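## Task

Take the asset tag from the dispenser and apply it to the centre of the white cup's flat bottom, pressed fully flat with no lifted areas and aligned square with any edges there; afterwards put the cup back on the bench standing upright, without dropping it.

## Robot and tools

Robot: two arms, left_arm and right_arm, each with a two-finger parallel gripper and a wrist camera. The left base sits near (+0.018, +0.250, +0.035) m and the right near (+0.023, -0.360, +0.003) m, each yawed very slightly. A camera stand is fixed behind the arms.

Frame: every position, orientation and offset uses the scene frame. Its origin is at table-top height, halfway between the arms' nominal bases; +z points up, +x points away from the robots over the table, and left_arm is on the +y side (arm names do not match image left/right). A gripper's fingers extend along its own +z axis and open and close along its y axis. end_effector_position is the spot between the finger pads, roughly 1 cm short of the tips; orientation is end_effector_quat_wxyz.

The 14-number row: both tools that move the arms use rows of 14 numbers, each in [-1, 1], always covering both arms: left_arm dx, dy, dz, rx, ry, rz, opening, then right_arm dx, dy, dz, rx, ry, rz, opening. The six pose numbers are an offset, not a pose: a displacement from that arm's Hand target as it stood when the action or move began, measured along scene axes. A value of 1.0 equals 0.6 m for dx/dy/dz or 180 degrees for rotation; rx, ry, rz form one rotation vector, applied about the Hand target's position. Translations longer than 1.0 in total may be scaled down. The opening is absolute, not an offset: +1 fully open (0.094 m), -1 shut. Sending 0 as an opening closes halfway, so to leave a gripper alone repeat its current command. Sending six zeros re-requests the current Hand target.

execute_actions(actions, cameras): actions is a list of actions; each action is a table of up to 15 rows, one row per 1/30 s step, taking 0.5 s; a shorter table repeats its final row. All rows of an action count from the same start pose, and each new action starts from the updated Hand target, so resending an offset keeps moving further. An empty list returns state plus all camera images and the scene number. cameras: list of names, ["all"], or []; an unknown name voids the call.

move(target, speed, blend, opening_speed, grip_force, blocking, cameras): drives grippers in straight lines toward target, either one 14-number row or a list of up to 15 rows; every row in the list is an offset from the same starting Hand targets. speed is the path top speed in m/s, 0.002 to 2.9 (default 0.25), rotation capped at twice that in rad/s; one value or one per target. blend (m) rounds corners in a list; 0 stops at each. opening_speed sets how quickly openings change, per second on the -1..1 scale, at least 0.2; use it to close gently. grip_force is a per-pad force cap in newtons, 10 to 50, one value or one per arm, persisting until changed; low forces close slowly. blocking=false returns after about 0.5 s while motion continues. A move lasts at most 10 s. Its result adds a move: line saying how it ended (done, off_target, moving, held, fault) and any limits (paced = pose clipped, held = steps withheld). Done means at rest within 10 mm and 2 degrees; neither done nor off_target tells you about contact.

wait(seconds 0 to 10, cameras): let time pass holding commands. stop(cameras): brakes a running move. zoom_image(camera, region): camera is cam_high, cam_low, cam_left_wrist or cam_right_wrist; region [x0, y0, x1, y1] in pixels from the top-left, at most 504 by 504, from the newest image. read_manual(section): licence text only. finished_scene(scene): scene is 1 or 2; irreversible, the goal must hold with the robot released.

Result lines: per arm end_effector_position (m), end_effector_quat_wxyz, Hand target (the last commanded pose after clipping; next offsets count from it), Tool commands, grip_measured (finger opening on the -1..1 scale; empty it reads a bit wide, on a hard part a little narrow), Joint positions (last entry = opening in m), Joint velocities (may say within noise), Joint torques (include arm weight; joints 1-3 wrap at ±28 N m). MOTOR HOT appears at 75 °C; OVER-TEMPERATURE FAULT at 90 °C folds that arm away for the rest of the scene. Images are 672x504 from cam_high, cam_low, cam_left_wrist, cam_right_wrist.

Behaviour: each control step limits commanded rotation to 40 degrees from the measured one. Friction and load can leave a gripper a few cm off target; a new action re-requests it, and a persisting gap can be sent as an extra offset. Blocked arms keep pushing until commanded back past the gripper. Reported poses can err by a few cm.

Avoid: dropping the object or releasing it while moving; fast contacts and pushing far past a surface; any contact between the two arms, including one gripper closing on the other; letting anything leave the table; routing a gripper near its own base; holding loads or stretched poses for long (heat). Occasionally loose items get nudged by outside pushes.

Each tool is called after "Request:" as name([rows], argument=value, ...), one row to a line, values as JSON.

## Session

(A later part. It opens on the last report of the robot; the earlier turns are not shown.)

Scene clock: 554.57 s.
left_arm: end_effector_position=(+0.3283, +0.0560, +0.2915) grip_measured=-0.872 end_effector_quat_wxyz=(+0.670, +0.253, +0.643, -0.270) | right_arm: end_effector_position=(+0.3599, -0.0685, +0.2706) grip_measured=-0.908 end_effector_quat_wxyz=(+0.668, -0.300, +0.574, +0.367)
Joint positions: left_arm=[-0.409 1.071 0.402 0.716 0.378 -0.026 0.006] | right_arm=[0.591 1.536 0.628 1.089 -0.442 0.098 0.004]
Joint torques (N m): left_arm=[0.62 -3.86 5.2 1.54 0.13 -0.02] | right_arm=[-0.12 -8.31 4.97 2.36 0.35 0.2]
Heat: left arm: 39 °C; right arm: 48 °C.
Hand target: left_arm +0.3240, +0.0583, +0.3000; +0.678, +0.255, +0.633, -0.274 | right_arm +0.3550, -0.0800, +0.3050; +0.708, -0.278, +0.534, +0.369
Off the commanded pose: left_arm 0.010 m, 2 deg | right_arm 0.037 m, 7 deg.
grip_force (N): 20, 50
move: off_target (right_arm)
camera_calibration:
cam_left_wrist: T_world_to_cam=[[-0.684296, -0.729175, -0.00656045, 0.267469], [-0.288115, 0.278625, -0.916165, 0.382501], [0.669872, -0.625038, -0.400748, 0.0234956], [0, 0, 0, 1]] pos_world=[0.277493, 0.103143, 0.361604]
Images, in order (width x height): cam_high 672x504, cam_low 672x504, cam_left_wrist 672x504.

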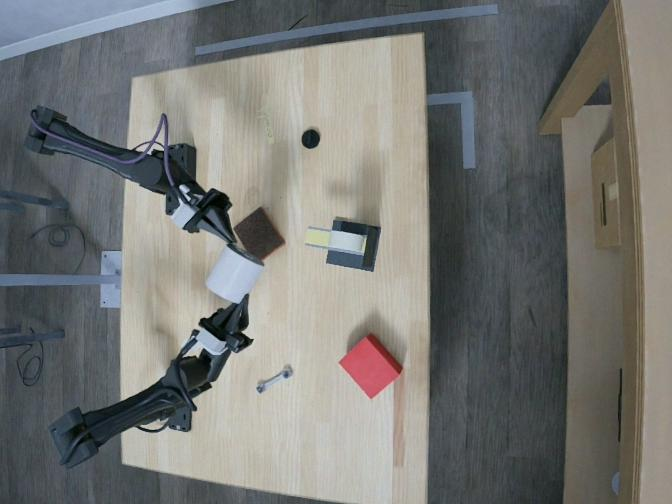

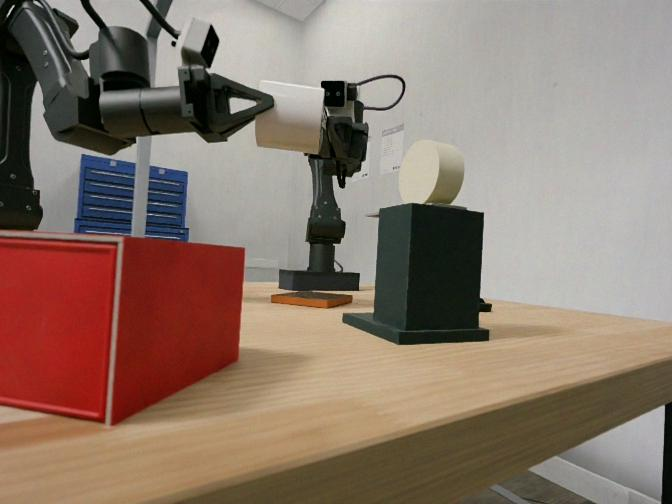

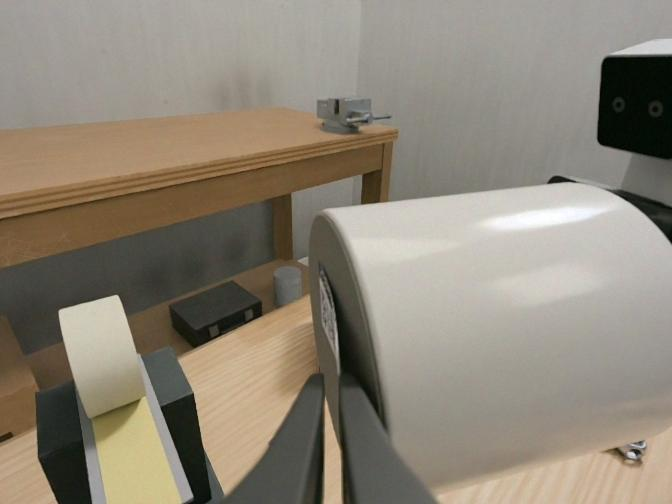

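Request:
move(target=[0, 0, 0, 0, 0, 0, -1.0, 0, 0, 0, 0, 0, 0, -1.0], speed=0.02, grip_force=[20, 50], cameras=["cam_left_wrist"])

Request:
zoom_image(camera="cam_left_wrist", region=[280, 240, 400, 400])

Scene clock: 617.67 s.
left_arm: end_effector_position=(+0.3283, +0.0560, +0.2915) grip_measured=-0.958 end_effector_quat_wxyz=(+0.670, +0.253, +0.643, -0.270) | right_arm: end_effector_position=(+0.3599, -0.0685, +0.2706) grip_measured=-0.908 end_effector_quat_wxyz=(+0.668, -0.300, +0.574, +0.367)
Joint positions: left_arm=[-0.409 1.071 0.402 0.716 0.378 -0.026 0.002] | right_arm=[0.591 1.536 0.628 1.089 -0.442 0.098 0.004]
Joint torques (N m): left_arm=[0.58 -3.79 5.12 1.55 0.15 -0.02] | right_arm=[-0.1 -8.31 4.97 2.36 0.35 0.21]
Heat: left arm: 37 °C; right arm: 45 °C.
Hand target: left_arm +0.3240, +0.0583, +0.3000; +0.678, +0.255, +0.633, -0.274 | right_arm +0.3550, -0.0800, +0.3050; +0.708, -0.278, +0.534, +0.369
Off the commanded pose: left_arm 0.010 m, 2 deg | right_arm 0.037 m, 7 deg.
grip_force (N): 20, 50
move: off_target (right_arm)
camera_calibration:
cam_left_wrist: T_world_to_cam=[[-0.684296, -0.729175, -0.00656045, 0.267469], [-0.288115, 0.278625, -0.916165, 0.382501], [0.669872, -0.625038, -0.400748, 0.0234956], [0, 0, 0, 1]] pos_world=[0.277493, 0.103143, 0.361604]
Images, in order (width x height): cam_left_wrist 672x504.

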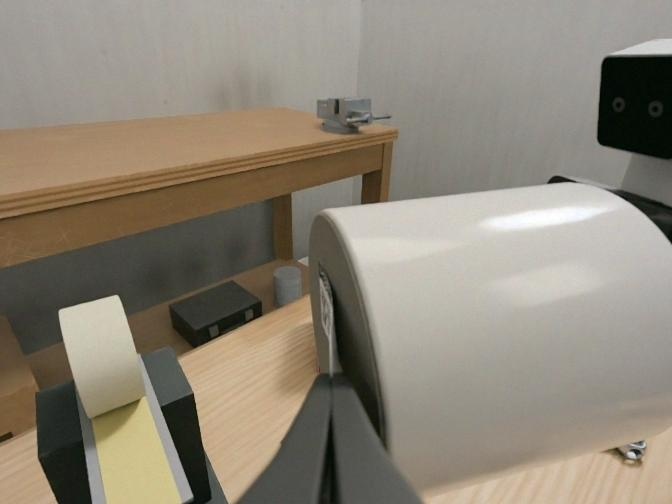

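Scaled by 3.150 from the camera's 672x504 image, which has a finer 960x720 frame.

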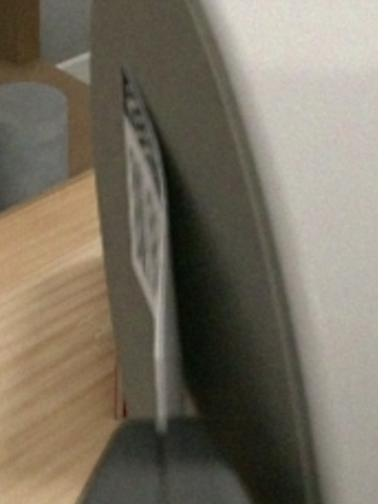

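Request:
move(target=[-0.02, 0.10, 0, 0, 0, 0, -1.0, 0, 0, 0, 0, 0, 0, -1.0], speed=0.05, cameras=["cam_left_wrist", "cam_high"])

Request:
zoom_image(camera="cam_left_wrist", region=[280, 220, 420, 400])

Request:
zoom_image(camera="cam_high", region=[200, 200, 280, 275])

Scene clock: 652.87 s.
left_arm: end_effector_position=(+0.3156, +0.1173, +0.3003) grip_measured=-0.958 end_effector_quat_wxyz=(+0.683, +0.257, +0.629, -0.269) | right_arm: end_effector_position=(+0.3614, -0.0703, +0.2709) grip_measured=-0.908 end_effector_quat_wxyz=(+0.669, -0.298, +0.574, +0.365)
Joint positions: left_arm=[-0.088 0.922 0.34 0.682 0.702 -0.052 0.002] | right_arm=[0.587 1.536 0.628 1.09 -0.44 0.1 0.004]
Joint torques (N m): left_arm=[0.55 -2.51 5.22 1.13 0.11 -0.11] | right_arm=[-0.4 -8.29 4.98 2.35 0.35 0.2]
Heat: left arm: 36 °C; right arm: 46 °C.
Hand target: left_arm +0.3120, +0.1183, +0.3000; +0.678, +0.255, +0.633, -0.274 | right_arm +0.3550, -0.0800, +0.3050; +0.708, -0.278, +0.534, +0.369
Off the commanded pose: left_arm 0.004 m, 1 deg | right_arm 0.036 m, 7 deg.
grip_force (N): 20, 50
move: off_target (right_arm)
camera_calibration:
cam_left_wrist: T_world_to_cam=[[-0.686429, -0.726656, -0.0280608, 0.310366], [-0.251148, 0.273105, -0.928622, 0.362521], [0.682452, -0.630385, -0.369965, 0.0612843], [0, 0, 0, 1]] pos_world=[0.262267, 0.165155, 0.368027]
Images, in order (width x height): cam_high 672x504, cam_left_wrist 672x504.

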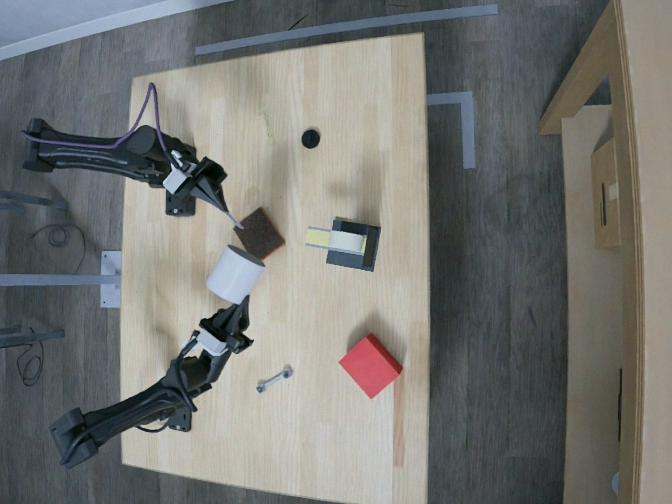

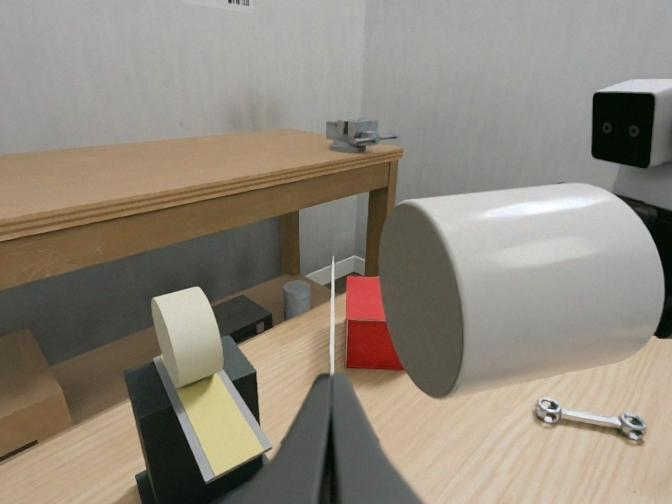

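Scaled by 2.800 from the camera's 672x504 image, which has a finer 960x720 frame.

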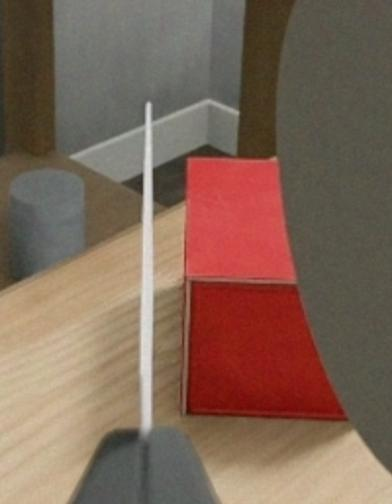

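Scaled by 6.300 from the camera's 672x504 image, which has a finer 960x720 frame.

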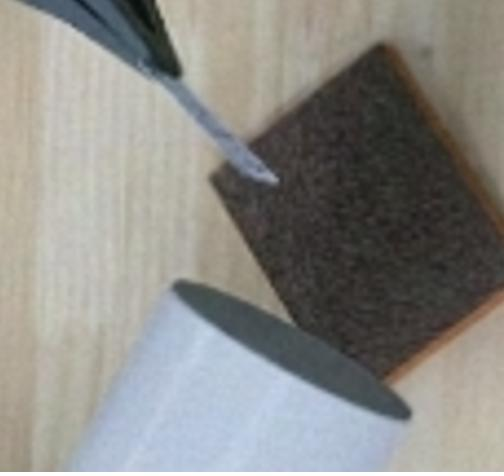

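Request:
move(target=[0, 0, 0, 0, 0, 0, -1.0, 0.112, 0.01, 0, 0, 0, 0.178, -1.0], speed=0.1, cameras=["cam_left_wrist", "cam_high", "cam_low"])

Scene clock: 659.33 s.
left_arm: end_effector_position=(+0.3154, +0.1171, +0.3003) grip_measured=-0.958 end_effector_quat_wxyz=(+0.683, +0.258, +0.629, -0.269) | right_arm: end_effector_position=(+0.4189, -0.0736, +0.2905) grip_measured=-0.908 end_effector_quat_wxyz=(+0.560, -0.412, +0.460, +0.552)
Joint positions: left_arm=[-0.088 0.922 0.34 0.682 0.703 -0.052 0.002] | right_arm=[0.334 2.047 1.172 1.506 -1.158 0.638 0.004]
Joint torques (N m): left_arm=[0.57 -2.45 5.24 1.13 0.11 -0.09] | right_arm=[-0.51 -7.75 8.43 1.36 0.54 0.24]
Heat: left arm: 36 °C; right arm: 46 °C.
Hand target: left_arm +0.3120, +0.1183, +0.3000; +0.678, +0.255, +0.633, -0.274 | right_arm +0.4222, -0.0740, +0.3050; +0.579, -0.415, +0.437, +0.550
Off the commanded pose: left_arm 0.004 m, 1 deg | right_arm 0.015 m, 3 deg.
grip_force (N): 20, 50
move: off_target (right_arm)
camera_calibration:
cam_left_wrist: T_world_to_cam=[[-0.687554, -0.725588, -0.028141, 0.310376], [-0.250747, 0.273617, -0.928579, 0.362318], [0.681466, -0.631392, -0.370065, 0.0617507], [0, 0, 0, 1]] pos_world=[0.26217, 0.165058, 0.368027]
Images, in order (width x height): cam_high 672x504, cam_low 672x504, cam_left_wrist 672x504.

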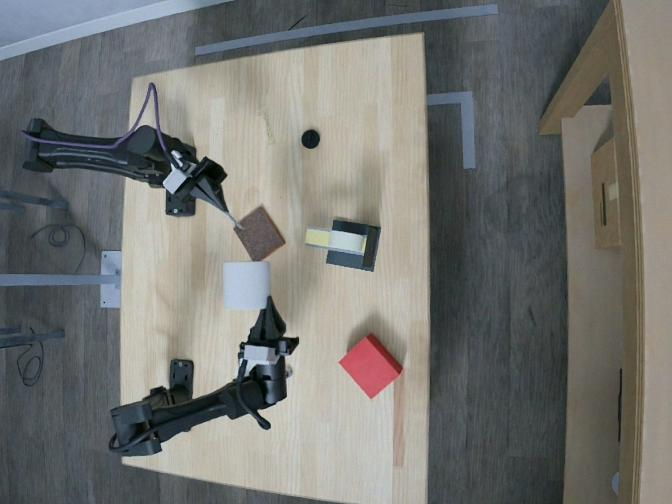

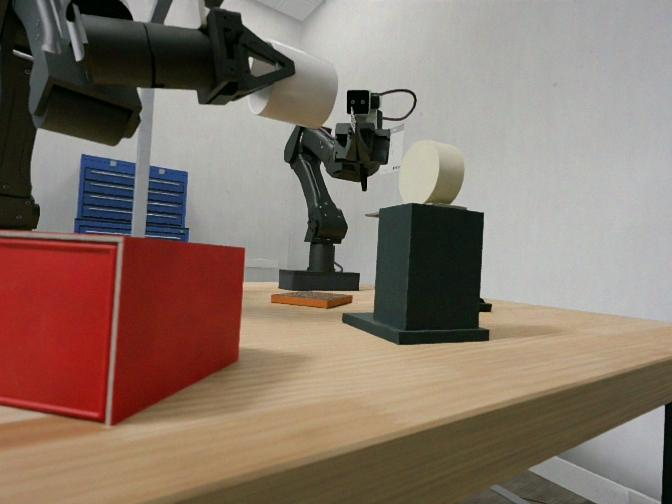

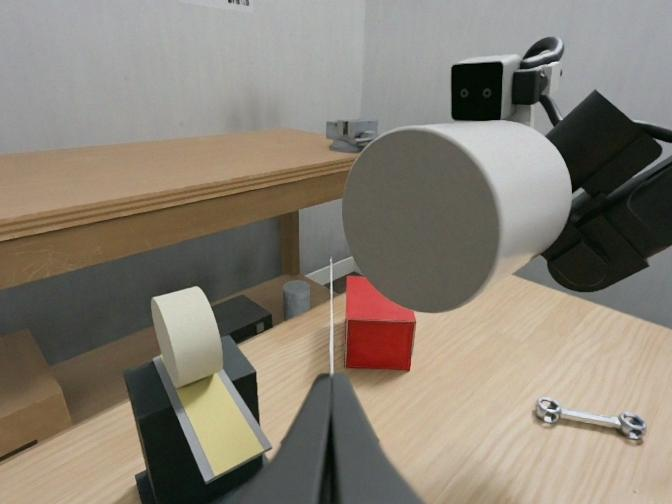

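Request:
zoom_image(camera="cam_left_wrist", region=[320, 110, 530, 320])

Scaled by 2.400 from the camera's 672x504 image, which has a finer 960x720 frame.

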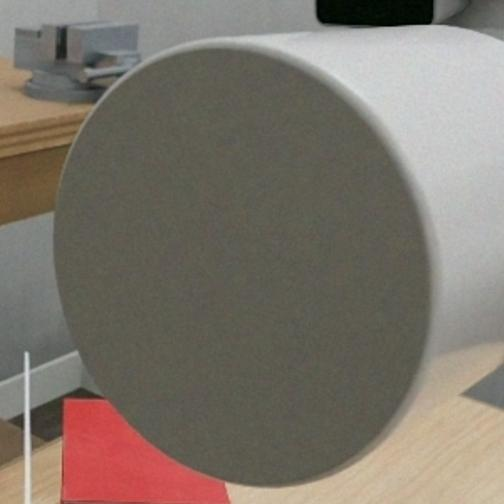

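Request:
move(target=[0.075, -0.06, 0.03, 0, 0, -0.0833, -1.0, 0, 0, 0, 0, 0, 0, -1.0], speed=0.06, cameras=["cam_left_wrist", "cam_high", "cam_low"])

Request:
zoom_image(camera="cam_left_wrist", region=[240, 60, 600, 420])

Request:
zoom_image(camera="cam_high", region=[200, 210, 290, 290])

Request:
zoom_image(camera="cam_low", region=[230, 20, 430, 170])

Scene clock: 672.40 s.
left_arm: end_effector_position=(+0.3565, +0.0858, +0.2924) grip_measured=-0.958 end_effector_quat_wxyz=(+0.611, +0.313, +0.629, -0.365) | right_arm: end_effector_position=(+0.4188, -0.0736, +0.2907) grip_measured=-0.908 end_effector_quat_wxyz=(+0.560, -0.412, +0.460, +0.552)
Joint positions: left_arm=[-0.086 1.299 0.566 0.756 0.942 -0.095 0.002] | right_arm=[0.334 2.047 1.172 1.507 -1.158 0.64 0.004]
Joint torques (N m): left_arm=[-0.09 -3.25 8.4 1.81 0.15 -0.09] | right_arm=[-0.51 -7.73 8.44 1.36 0.53 0.24]
Heat: left arm: 35 °C; right arm: 44 °C.
Hand target: left_arm +0.3570, +0.0823, +0.3180; +0.636, +0.335, +0.594, -0.360 | right_arm +0.4222, -0.0740, +0.3050; +0.579, -0.415, +0.437, +0.550
Off the commanded pose: left_arm 0.026 m, 6 deg | right_arm 0.015 m, 3 deg.
grip_force (N): 20, 50
move: off_target (left_arm, right_arm)
camera_calibration:
cam_left_wrist: T_world_to_cam=[[-0.838191, -0.541908, 0.0614158, 0.3275], [-0.279379, 0.329932, -0.901716, 0.371295], [0.468384, -0.772969, -0.427944, 0.116061], [0, 0, 0, 1]] pos_world=[0.323879, 0.144684, 0.364357]
Images, in order (width x height): cam_high 672x504, cam_low 672x504, cam_left_wrist 672x504.

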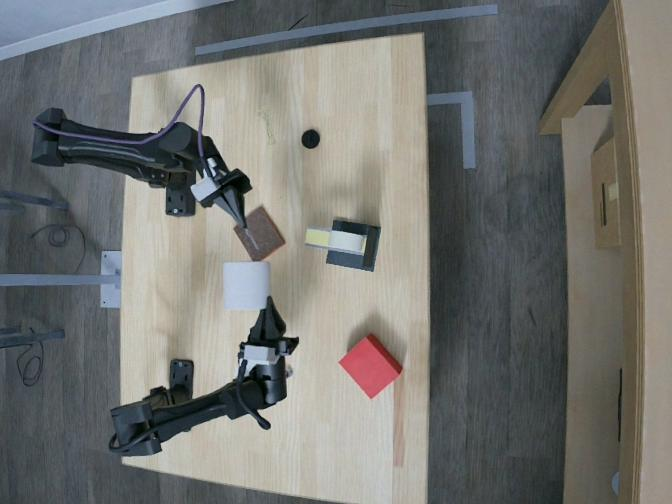

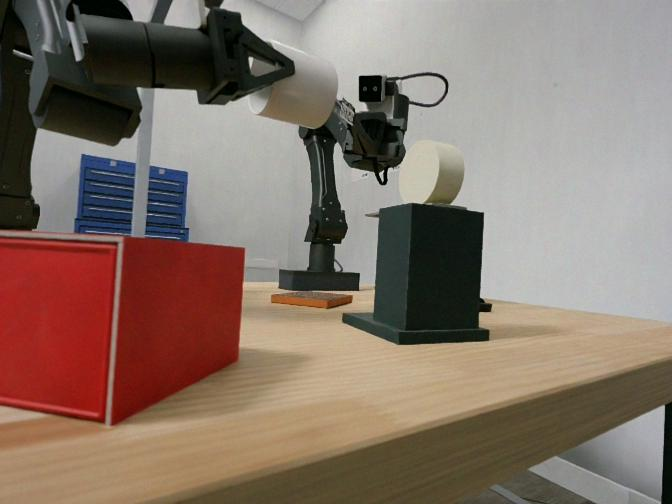

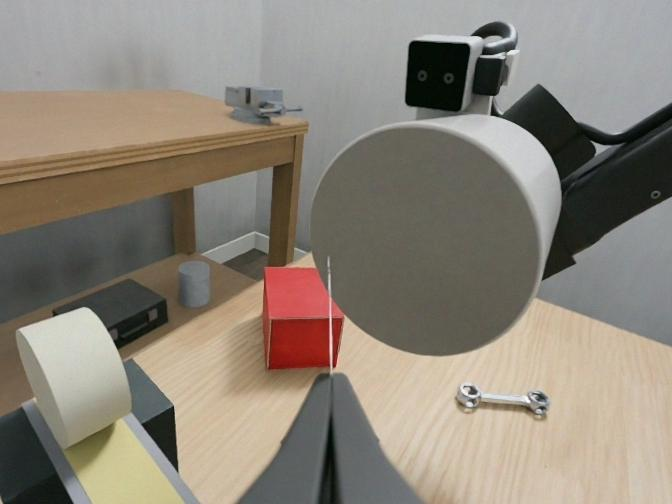

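Scaled by 1.400 from the camera's 672x504 image, which has a finer 960x720 frame.

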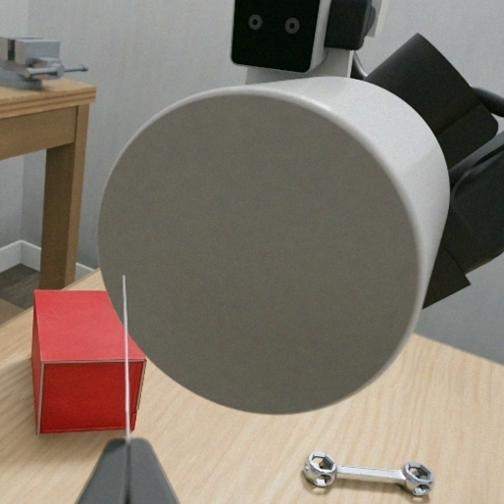

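Scaled by 5.600 from the camera's 672x504 image, which has a finer 960x720 frame.

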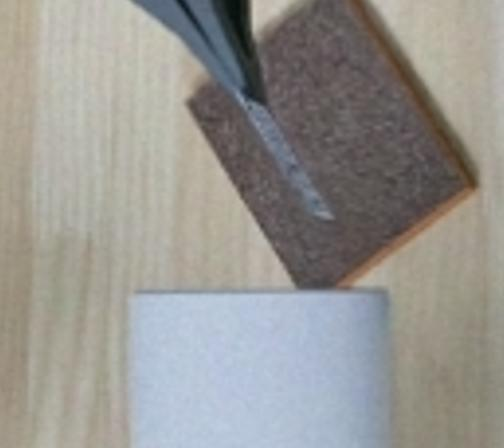

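Scaled by 2.520 from the camera's 672x504 image, which has a finer 960x720 frame.

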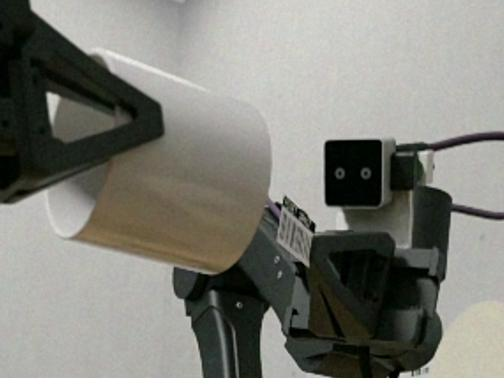

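Request:
move(target=[0.0133, -0.0233, 0.03, 0.030, -0.0467, 0, -1.0, 0, 0, 0, 0, 0, 0, -1.0], speed=0.04, cameras=["cam_left_wrist", "cam_high", "cam_low"])

Request:
zoom_image(camera="cam_left_wrist", region=[270, 100, 570, 400])

Request:
zoom_image(camera="cam_high", region=[215, 215, 285, 280])

Request:
zoom_image(camera="cam_low", region=[280, 40, 400, 150])

Scene clock: 692.53 s.
left_arm: end_effector_position=(+0.3605, +0.0711, +0.3248) grip_measured=-0.958 end_effector_quat_wxyz=(+0.658, +0.390, +0.565, -0.310) | right_arm: end_effector_position=(+0.4188, -0.0736, +0.2907) grip_measured=-0.908 end_effector_quat_wxyz=(+0.560, -0.412, +0.460, +0.552)
Joint positions: left_arm=[-0.126 1.311 0.659 0.75 0.945 0.085 0.002] | right_arm=[0.334 2.047 1.172 1.507 -1.158 0.64 0.004]
Joint torques (N m): left_arm=[-0.57 -3.58 8.58 1.04 -0.13 0.06] | right_arm=[-0.53 -7.72 8.44 1.37 0.53 0.24]
Heat: left arm: 37 °C; right arm: 43 °C.
Hand target: left_arm +0.3650, +0.0684, +0.3360; +0.662, +0.390, +0.562, -0.306 | right_arm +0.4222, -0.0740, +0.3050; +0.579, -0.415, +0.437, +0.550
Off the commanded pose: left_arm 0.012 m, 1 deg | right_arm 0.015 m, 3 deg.
grip_force (N): 20, 50
move: off_target (left_arm, right_arm)
camera_calibration:
cam_left_wrist: T_world_to_cam=[[-0.844083, -0.505933, -0.177641, 0.398056], [-0.0584754, 0.416164, -0.907408, 0.322669], [0.533015, -0.75554, -0.380861, 0.0769445], [0, 0, 0, 1]] pos_world=[0.313848, 0.125241, 0.392808]
Images, in order (width x height): cam_high 672x504, cam_low 672x504, cam_left_wrist 672x504.

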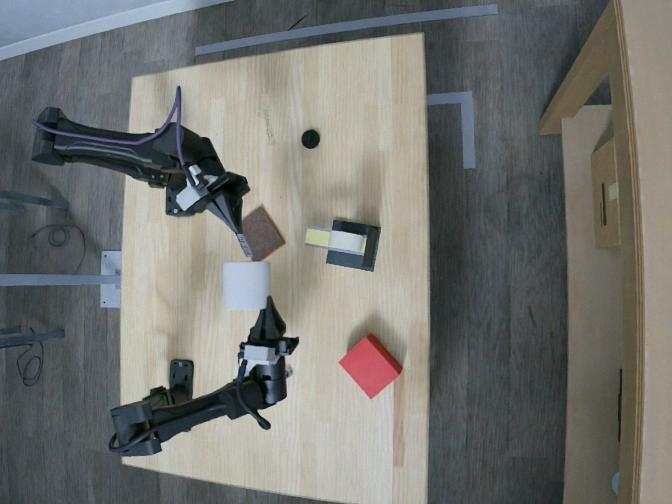

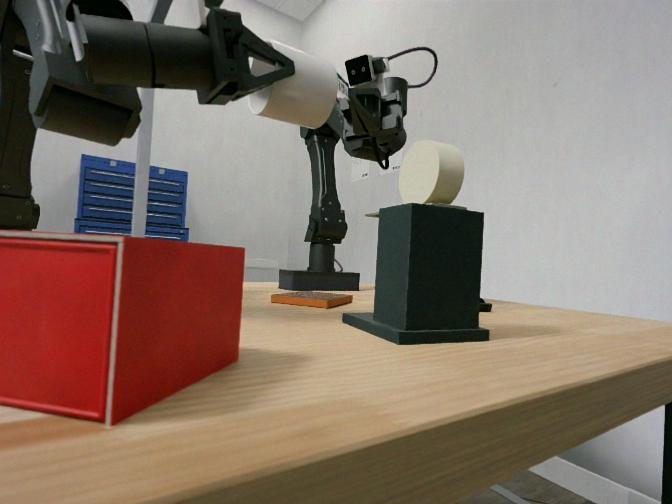

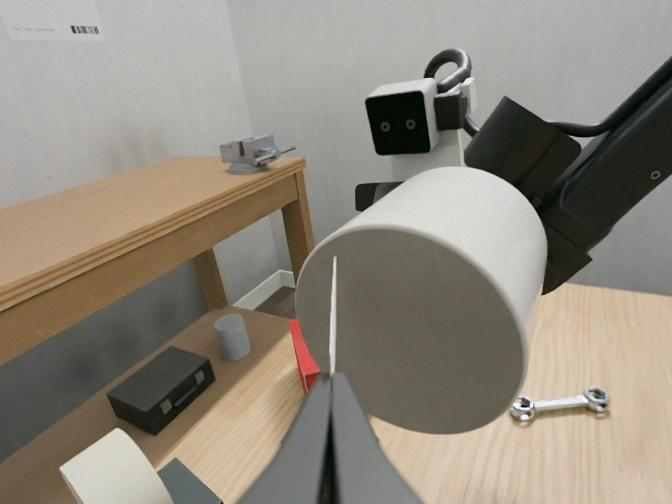

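Scaled by 1.680 from the camera's 672x504 image, which has a finer 960x720 frame.

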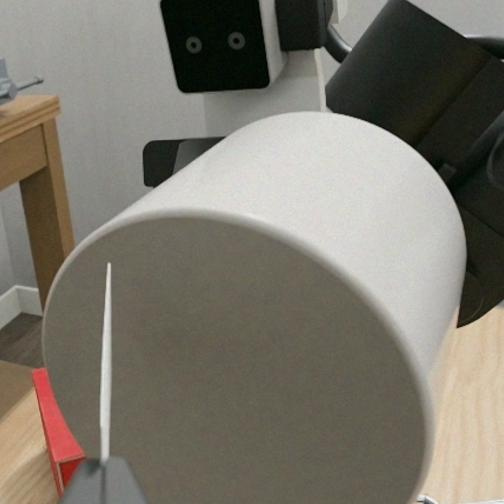

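Scaled by 7.200 from the camera's 672x504 image, which has a finer 960x720 frame.

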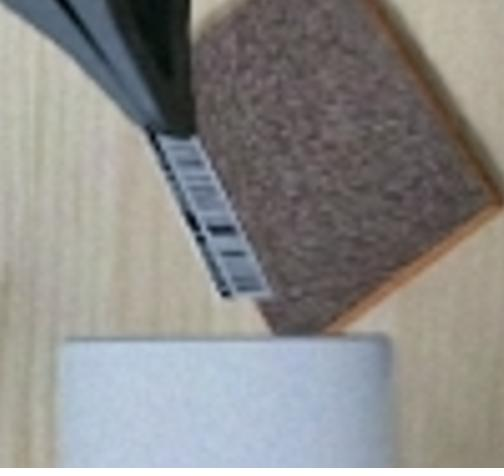

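Scaled by 4.200 from the camera's 672x504 image, which has a finer 960x720 frame.

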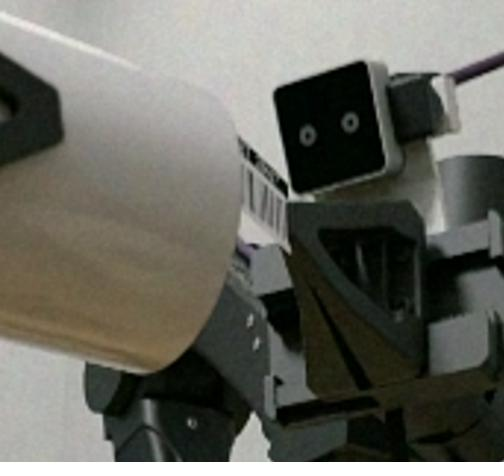

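Request:
move(target=[0.0133, 0.005, -0.0183, 0, 0, 0, -1.0, 0, 0, 0, 0, 0, 0, -1.0], speed=0.04, cameras=["cam_left_wrist", "cam_high", "cam_low"])

Request:
zoom_image(camera="cam_left_wrist", region=[270, 100, 570, 400])

Request:
zoom_image(camera="cam_high", region=[215, 215, 285, 280])

Scene clock: 709.20 s.
left_arm: end_effector_position=(+0.3706, +0.0715, +0.3065) grip_measured=-0.958 end_effector_quat_wxyz=(+0.643, +0.381, +0.585, -0.316) | right_arm: end_effector_position=(+0.4188, -0.0736, +0.2907) grip_measured=-0.908 end_effector_quat_wxyz=(+0.560, -0.412, +0.460, +0.552)
Joint positions: left_arm=[-0.125 1.365 0.659 0.75 0.938 0.085 0.002] | right_arm=[0.334 2.047 1.172 1.507 -1.158 0.64 0.004]
Joint torques (N m): left_arm=[0.55 -4 7.68 1.59 0.02 0.05] | right_arm=[-0.51 -7.73 8.44 1.37 0.54 0.24]
Heat: left arm: 35 °C; right arm: 42 °C.
Hand target: left_arm +0.3730, +0.0714, +0.3250; +0.662, +0.390, +0.562, -0.306 | right_arm +0.4222, -0.0740, +0.3050; +0.579, -0.415, +0.437, +0.550
Off the commanded pose: left_arm 0.019 m, 4 deg | right_arm 0.015 m, 3 deg.
grip_force (N): 20, 50
move: off_target (left_arm, right_arm)
camera_calibration:
cam_left_wrist: T_world_to_cam=[[-0.847743, -0.512996, -0.134788, 0.392224], [-0.110693, 0.419636, -0.900918, 0.323552], [0.518729, -0.748826, -0.412528, 0.0793127], [0, 0, 0, 1]] pos_world=[0.327178, 0.124827, 0.377079]
Images, in order (width x height): cam_high 672x504, cam_low 672x504, cam_left_wrist 672x504.

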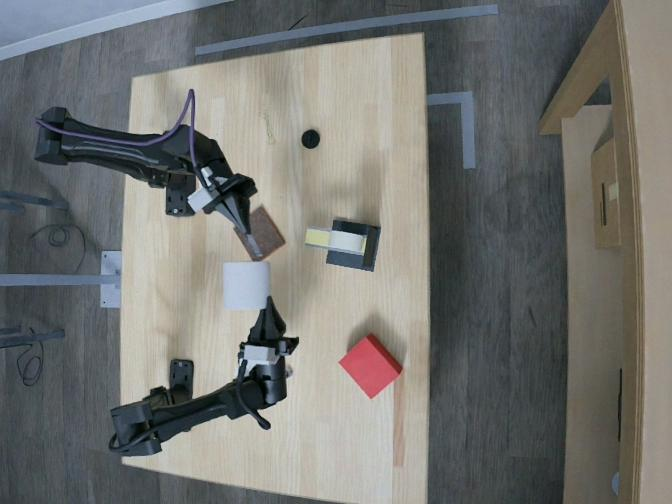

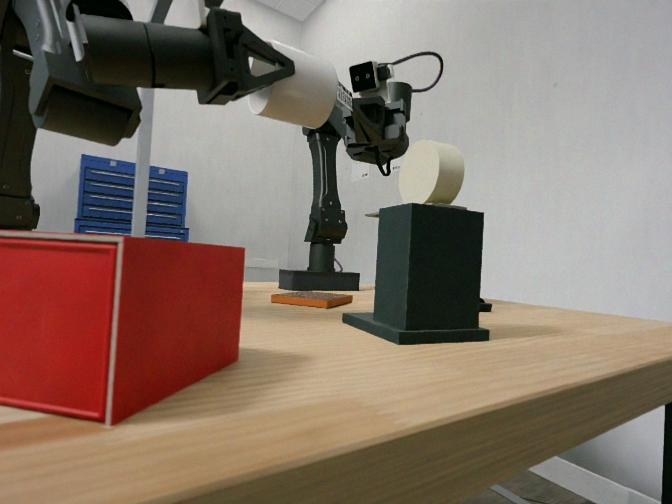

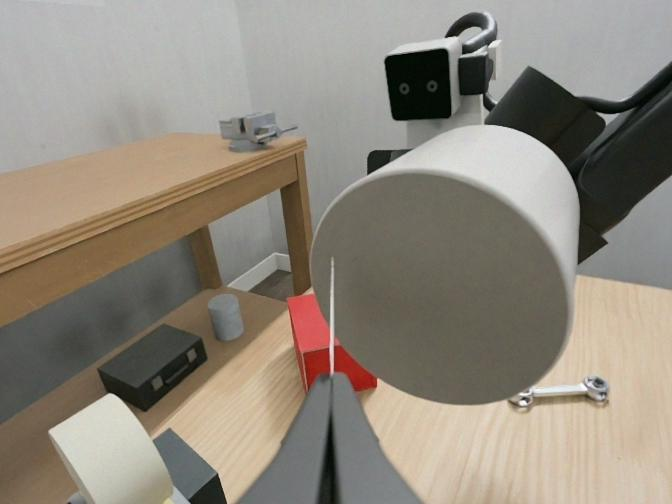

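Scaled by 1.680 from the camera's 672x504 image, which has a finer 960x720 frame.

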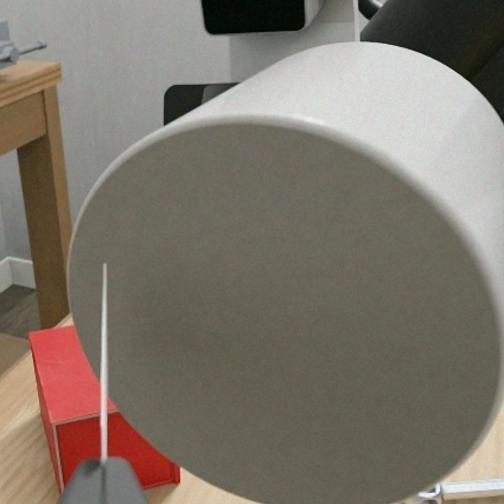

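Scaled by 7.200 from the camera's 672x504 image, which has a finer 960x720 frame.

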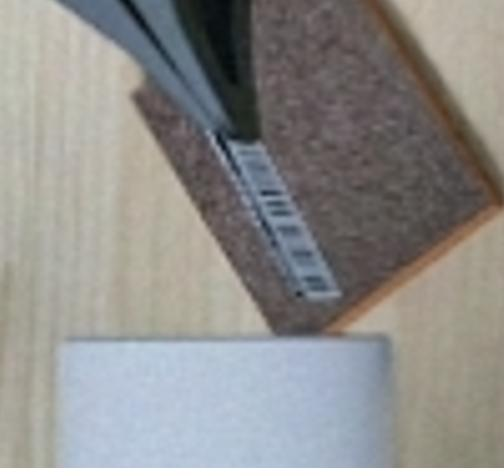

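Request:
move(target=[-0.002, -0.0167, 0.0, 0, 0, 0, -1.0, 0, 0, 0, 0, 0, 0, -1.0], speed=0.03, cameras=["cam_left_wrist", "cam_high"])

Request:
zoom_image(camera="cam_left_wrist", region=[270, 200, 410, 400])

Request:
zoom_image(camera="cam_high", region=[215, 215, 285, 280])

Scene clock: 722.17 s.
left_arm: end_effector_position=(+0.3685, +0.0624, +0.3066) grip_measured=-0.958 end_effector_quat_wxyz=(+0.643, +0.384, +0.582, -0.317) | right_arm: end_effector_position=(+0.4188, -0.0736, +0.2907) grip_measured=-0.908 end_effector_quat_wxyz=(+0.560, -0.412, +0.460, +0.552)
Joint positions: left_arm=[-0.157 1.365 0.659 0.75 0.913 0.089 0.002] | right_arm=[0.334 2.047 1.172 1.507 -1.158 0.64 0.004]
Joint torques (N m): left_arm=[-0.44 -4.03 7.86 1.55 -0.1 0.06] | right_arm=[-0.53 -7.72 8.44 1.37 0.54 0.24]
Heat: left arm: 35 °C; right arm: 42 °C.
Hand target: left_arm +0.3718, +0.0613, +0.3250; +0.662, +0.390, +0.562, -0.306 | right_arm +0.4222, -0.0740, +0.3050; +0.579, -0.415, +0.437, +0.550
Off the commanded pose: left_arm 0.019 m, 4 deg | right_arm 0.015 m, 3 deg.
grip_force (N): 20, 50
move: off_target (left_arm, right_arm)
camera_calibration:
cam_left_wrist: T_world_to_cam=[[-0.851071, -0.506408, -0.138671, 0.387824], [-0.104088, 0.421595, -0.90079, 0.324687], [0.51463, -0.752202, -0.411518, 0.0751434], [0, 0, 0, 1]] pos_world=[0.325191, 0.116034, 0.377178]
Images, in order (width x height): cam_high 672x504, cam_left_wrist 672x504.

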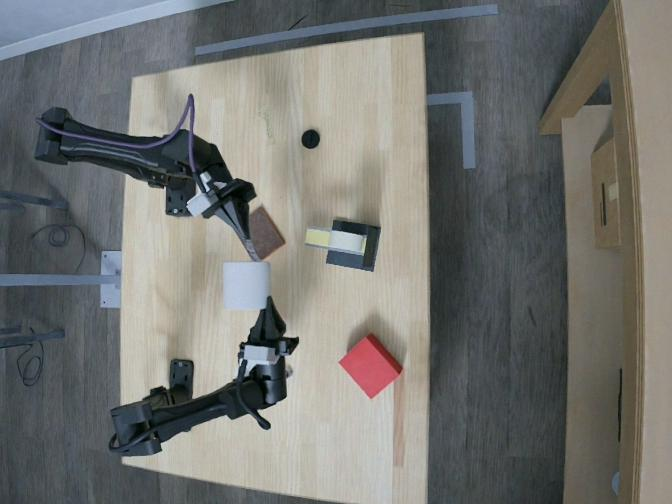

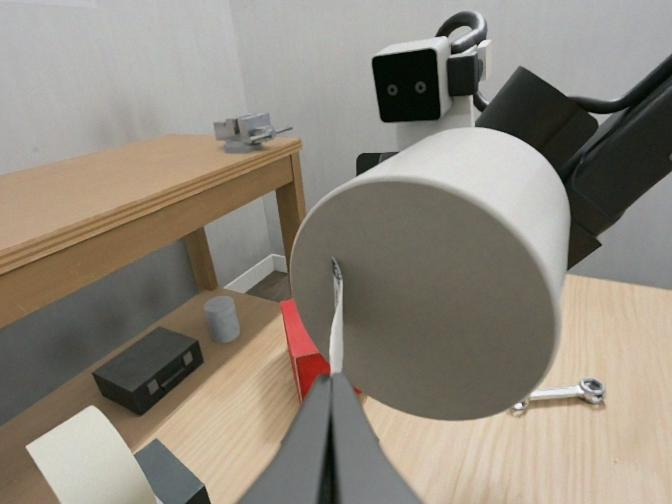

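Scaled by 2.520 from the camera's 672x504 image, which has a finer 960x720 frame.

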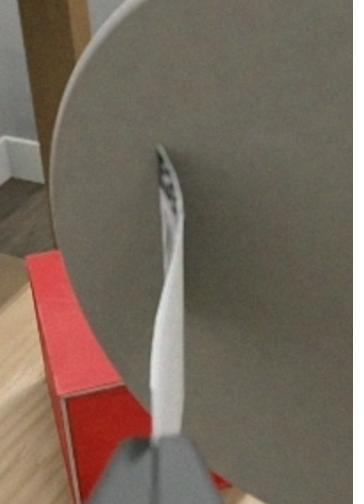

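Scaled by 7.200 from the camera's 672x504 image, which has a finer 960x720 frame.

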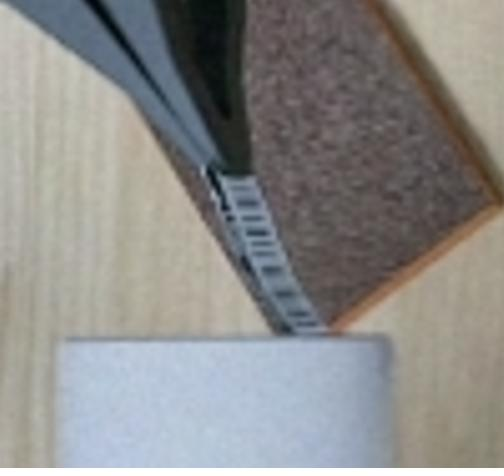

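Request:
move(target=[-0.0217, -0.025, 0.0, 0, 0, 0, -1.0, 0, 0, 0, 0, 0, 0, -1.0], speed=0.03, cameras=["cam_left_wrist", "cam_high"])

Request:
zoom_image(camera="cam_left_wrist", region=[250, 200, 410, 400])

Request:
zoom_image(camera="cam_high", region=[215, 215, 285, 280])

Scene clock: 728.03 s.
left_arm: end_effector_position=(+0.3645, +0.0468, +0.3115) grip_measured=-0.958 end_effector_quat_wxyz=(+0.649, +0.386, +0.576, -0.312) | right_arm: end_effector_position=(+0.4187, -0.0737, +0.2909) grip_measured=-0.908 end_effector_quat_wxyz=(+0.560, -0.412, +0.459, +0.552)
Joint positions: left_arm=[-0.22 1.353 0.659 0.75 0.847 0.1 0.002] | right_arm=[0.334 2.047 1.172 1.509 -1.158 0.64 0.004]
Joint torques (N m): left_arm=[-0.46 -6.57 5.24 1.36 -0.11 0.08] | right_arm=[-0.51 -7.72 8.46 1.36 0.53 0.23]
Heat: left arm: 35 °C; right arm: 41 °C.
Hand target: left_arm +0.3587, +0.0463, +0.3250; +0.662, +0.390, +0.562, -0.306 | right_arm +0.4222, -0.0740, +0.3050; +0.579, -0.415, +0.437, +0.550
Off the commanded pose: left_arm 0.015 m, 2 deg | right_arm 0.015 m, 3 deg.
grip_force (N): 20, 50
move: off_target (left_arm, right_arm)
camera_calibration:
cam_left_wrist: T_world_to_cam=[[-0.84629, -0.509213, -0.156508, 0.38112], [-0.0866494, 0.421455, -0.9027, 0.329426], [0.525628, -0.750385, -0.400796, 0.059965], [0, 0, 0, 1]] pos_world=[0.319563, 0.10023, 0.381055]
Images, in order (width x height): cam_high 672x504, cam_left_wrist 672x504.

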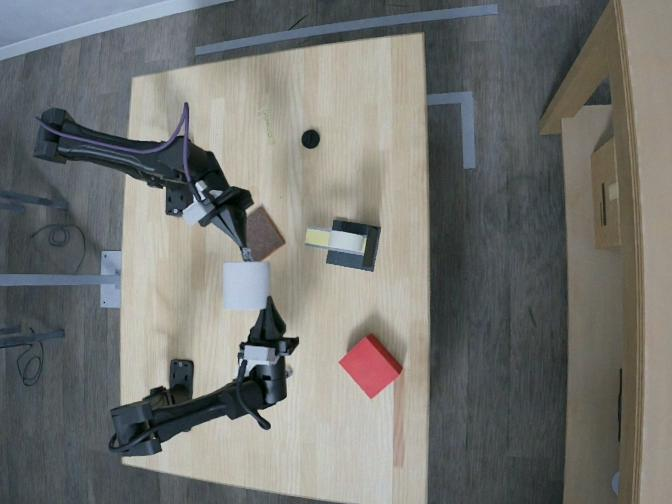

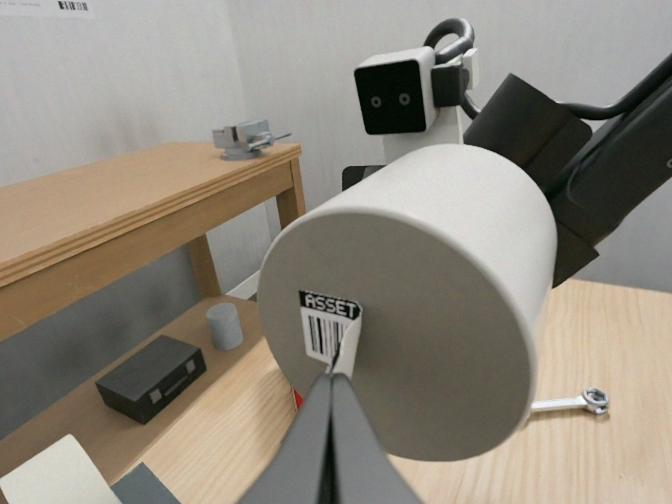

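Scaled by 2.520 from the camera's 672x504 image, which has a finer 960x720 frame.

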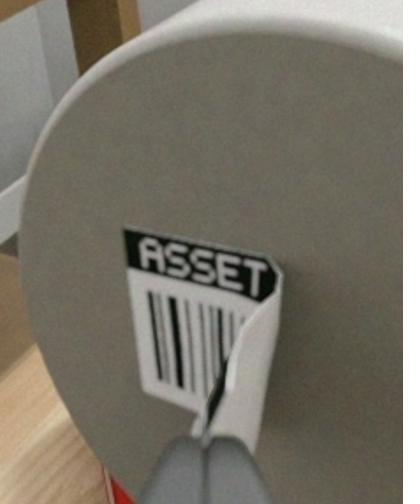

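Scaled by 7.200 from the camera's 672x504 image, which has a finer 960x720 frame.

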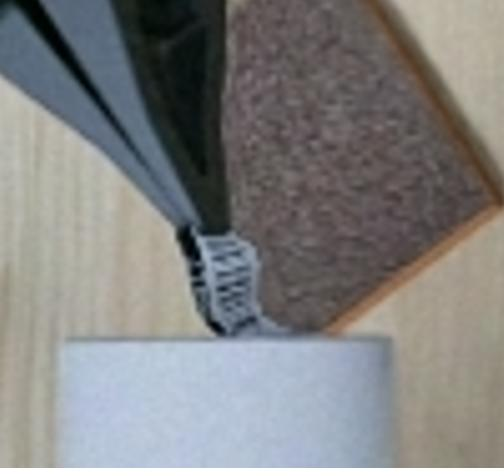

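Request:
move(target=[-0.0233, -0.0117, 0.0, 0, 0, 0, -1.0, 0, 0, 0, 0, 0, 0, -1.0], speed=0.03, cameras=["cam_left_wrist", "cam_high"])

Request:
zoom_image(camera="cam_left_wrist", region=[250, 200, 410, 400])

Request:
zoom_image(camera="cam_high", region=[215, 215, 285, 280])

Scene clock: 742.67 s.
left_arm: end_effector_position=(+0.3519, +0.0415, +0.3173) grip_measured=-0.958 end_effector_quat_wxyz=(+0.658, +0.387, +0.569, -0.307) | right_arm: end_effector_position=(+0.4157, -0.0706, +0.2911) grip_measured=-0.908 end_effector_quat_wxyz=(+0.558, -0.416, +0.456, +0.554)
Joint positions: left_arm=[-0.254 1.298 0.626 0.75 0.807 0.105 0.002] | right_arm=[0.341 2.047 1.172 1.513 -1.161 0.641 0.004]
Joint torques (N m): left_arm=[-0.58 -6.24 4.96 1.2 -0.11 0.05] | right_arm=[-0.5 -7.68 8.47 1.31 0.57 0.23]
Heat: left arm: 35 °C; right arm: 41 °C.
Hand target: left_arm +0.3448, +0.0393, +0.3250; +0.662, +0.390, +0.562, -0.306 | right_arm +0.4222, -0.0740, +0.3050; +0.579, -0.415, +0.437, +0.550
Off the commanded pose: left_arm 0.011 m, 1 deg | right_arm 0.016 m, 3 deg.
grip_force (N): 20, 50
move: off_target (left_arm, right_arm)
camera_calibration:
cam_left_wrist: T_world_to_cam=[[-0.839051, -0.515282, -0.174576, 0.372065], [-0.067257, 0.416661, -0.906571, 0.330454], [0.539879, -0.748918, -0.384256, 0.0546061], [0, 0, 0, 1]] pos_world=[0.304927, 0.094927, 0.385516]
Images, in order (width x height): cam_high 672x504, cam_left_wrist 672x504.

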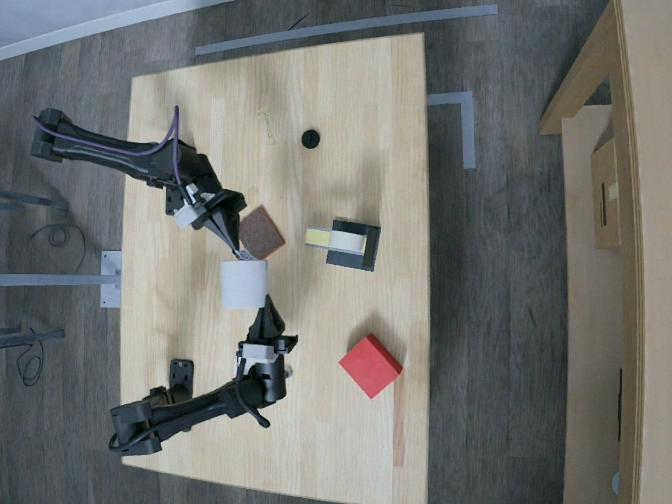

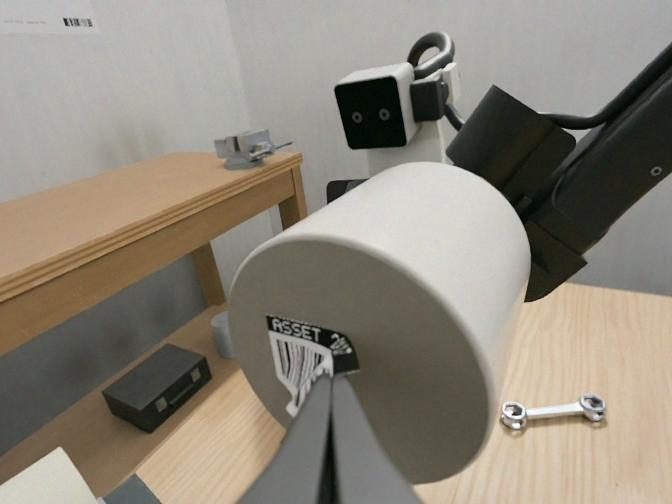

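Scaled by 2.520 from the camera's 672x504 image, which has a finer 960x720 frame.

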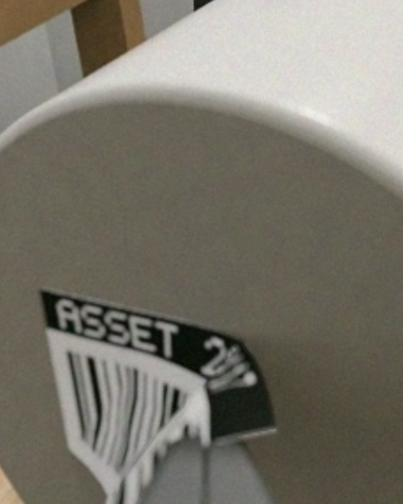

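Scaled by 7.200 from the camera's 672x504 image, which has a finer 960x720 frame.

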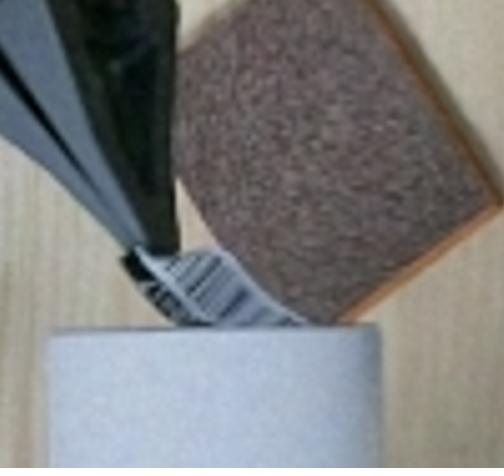

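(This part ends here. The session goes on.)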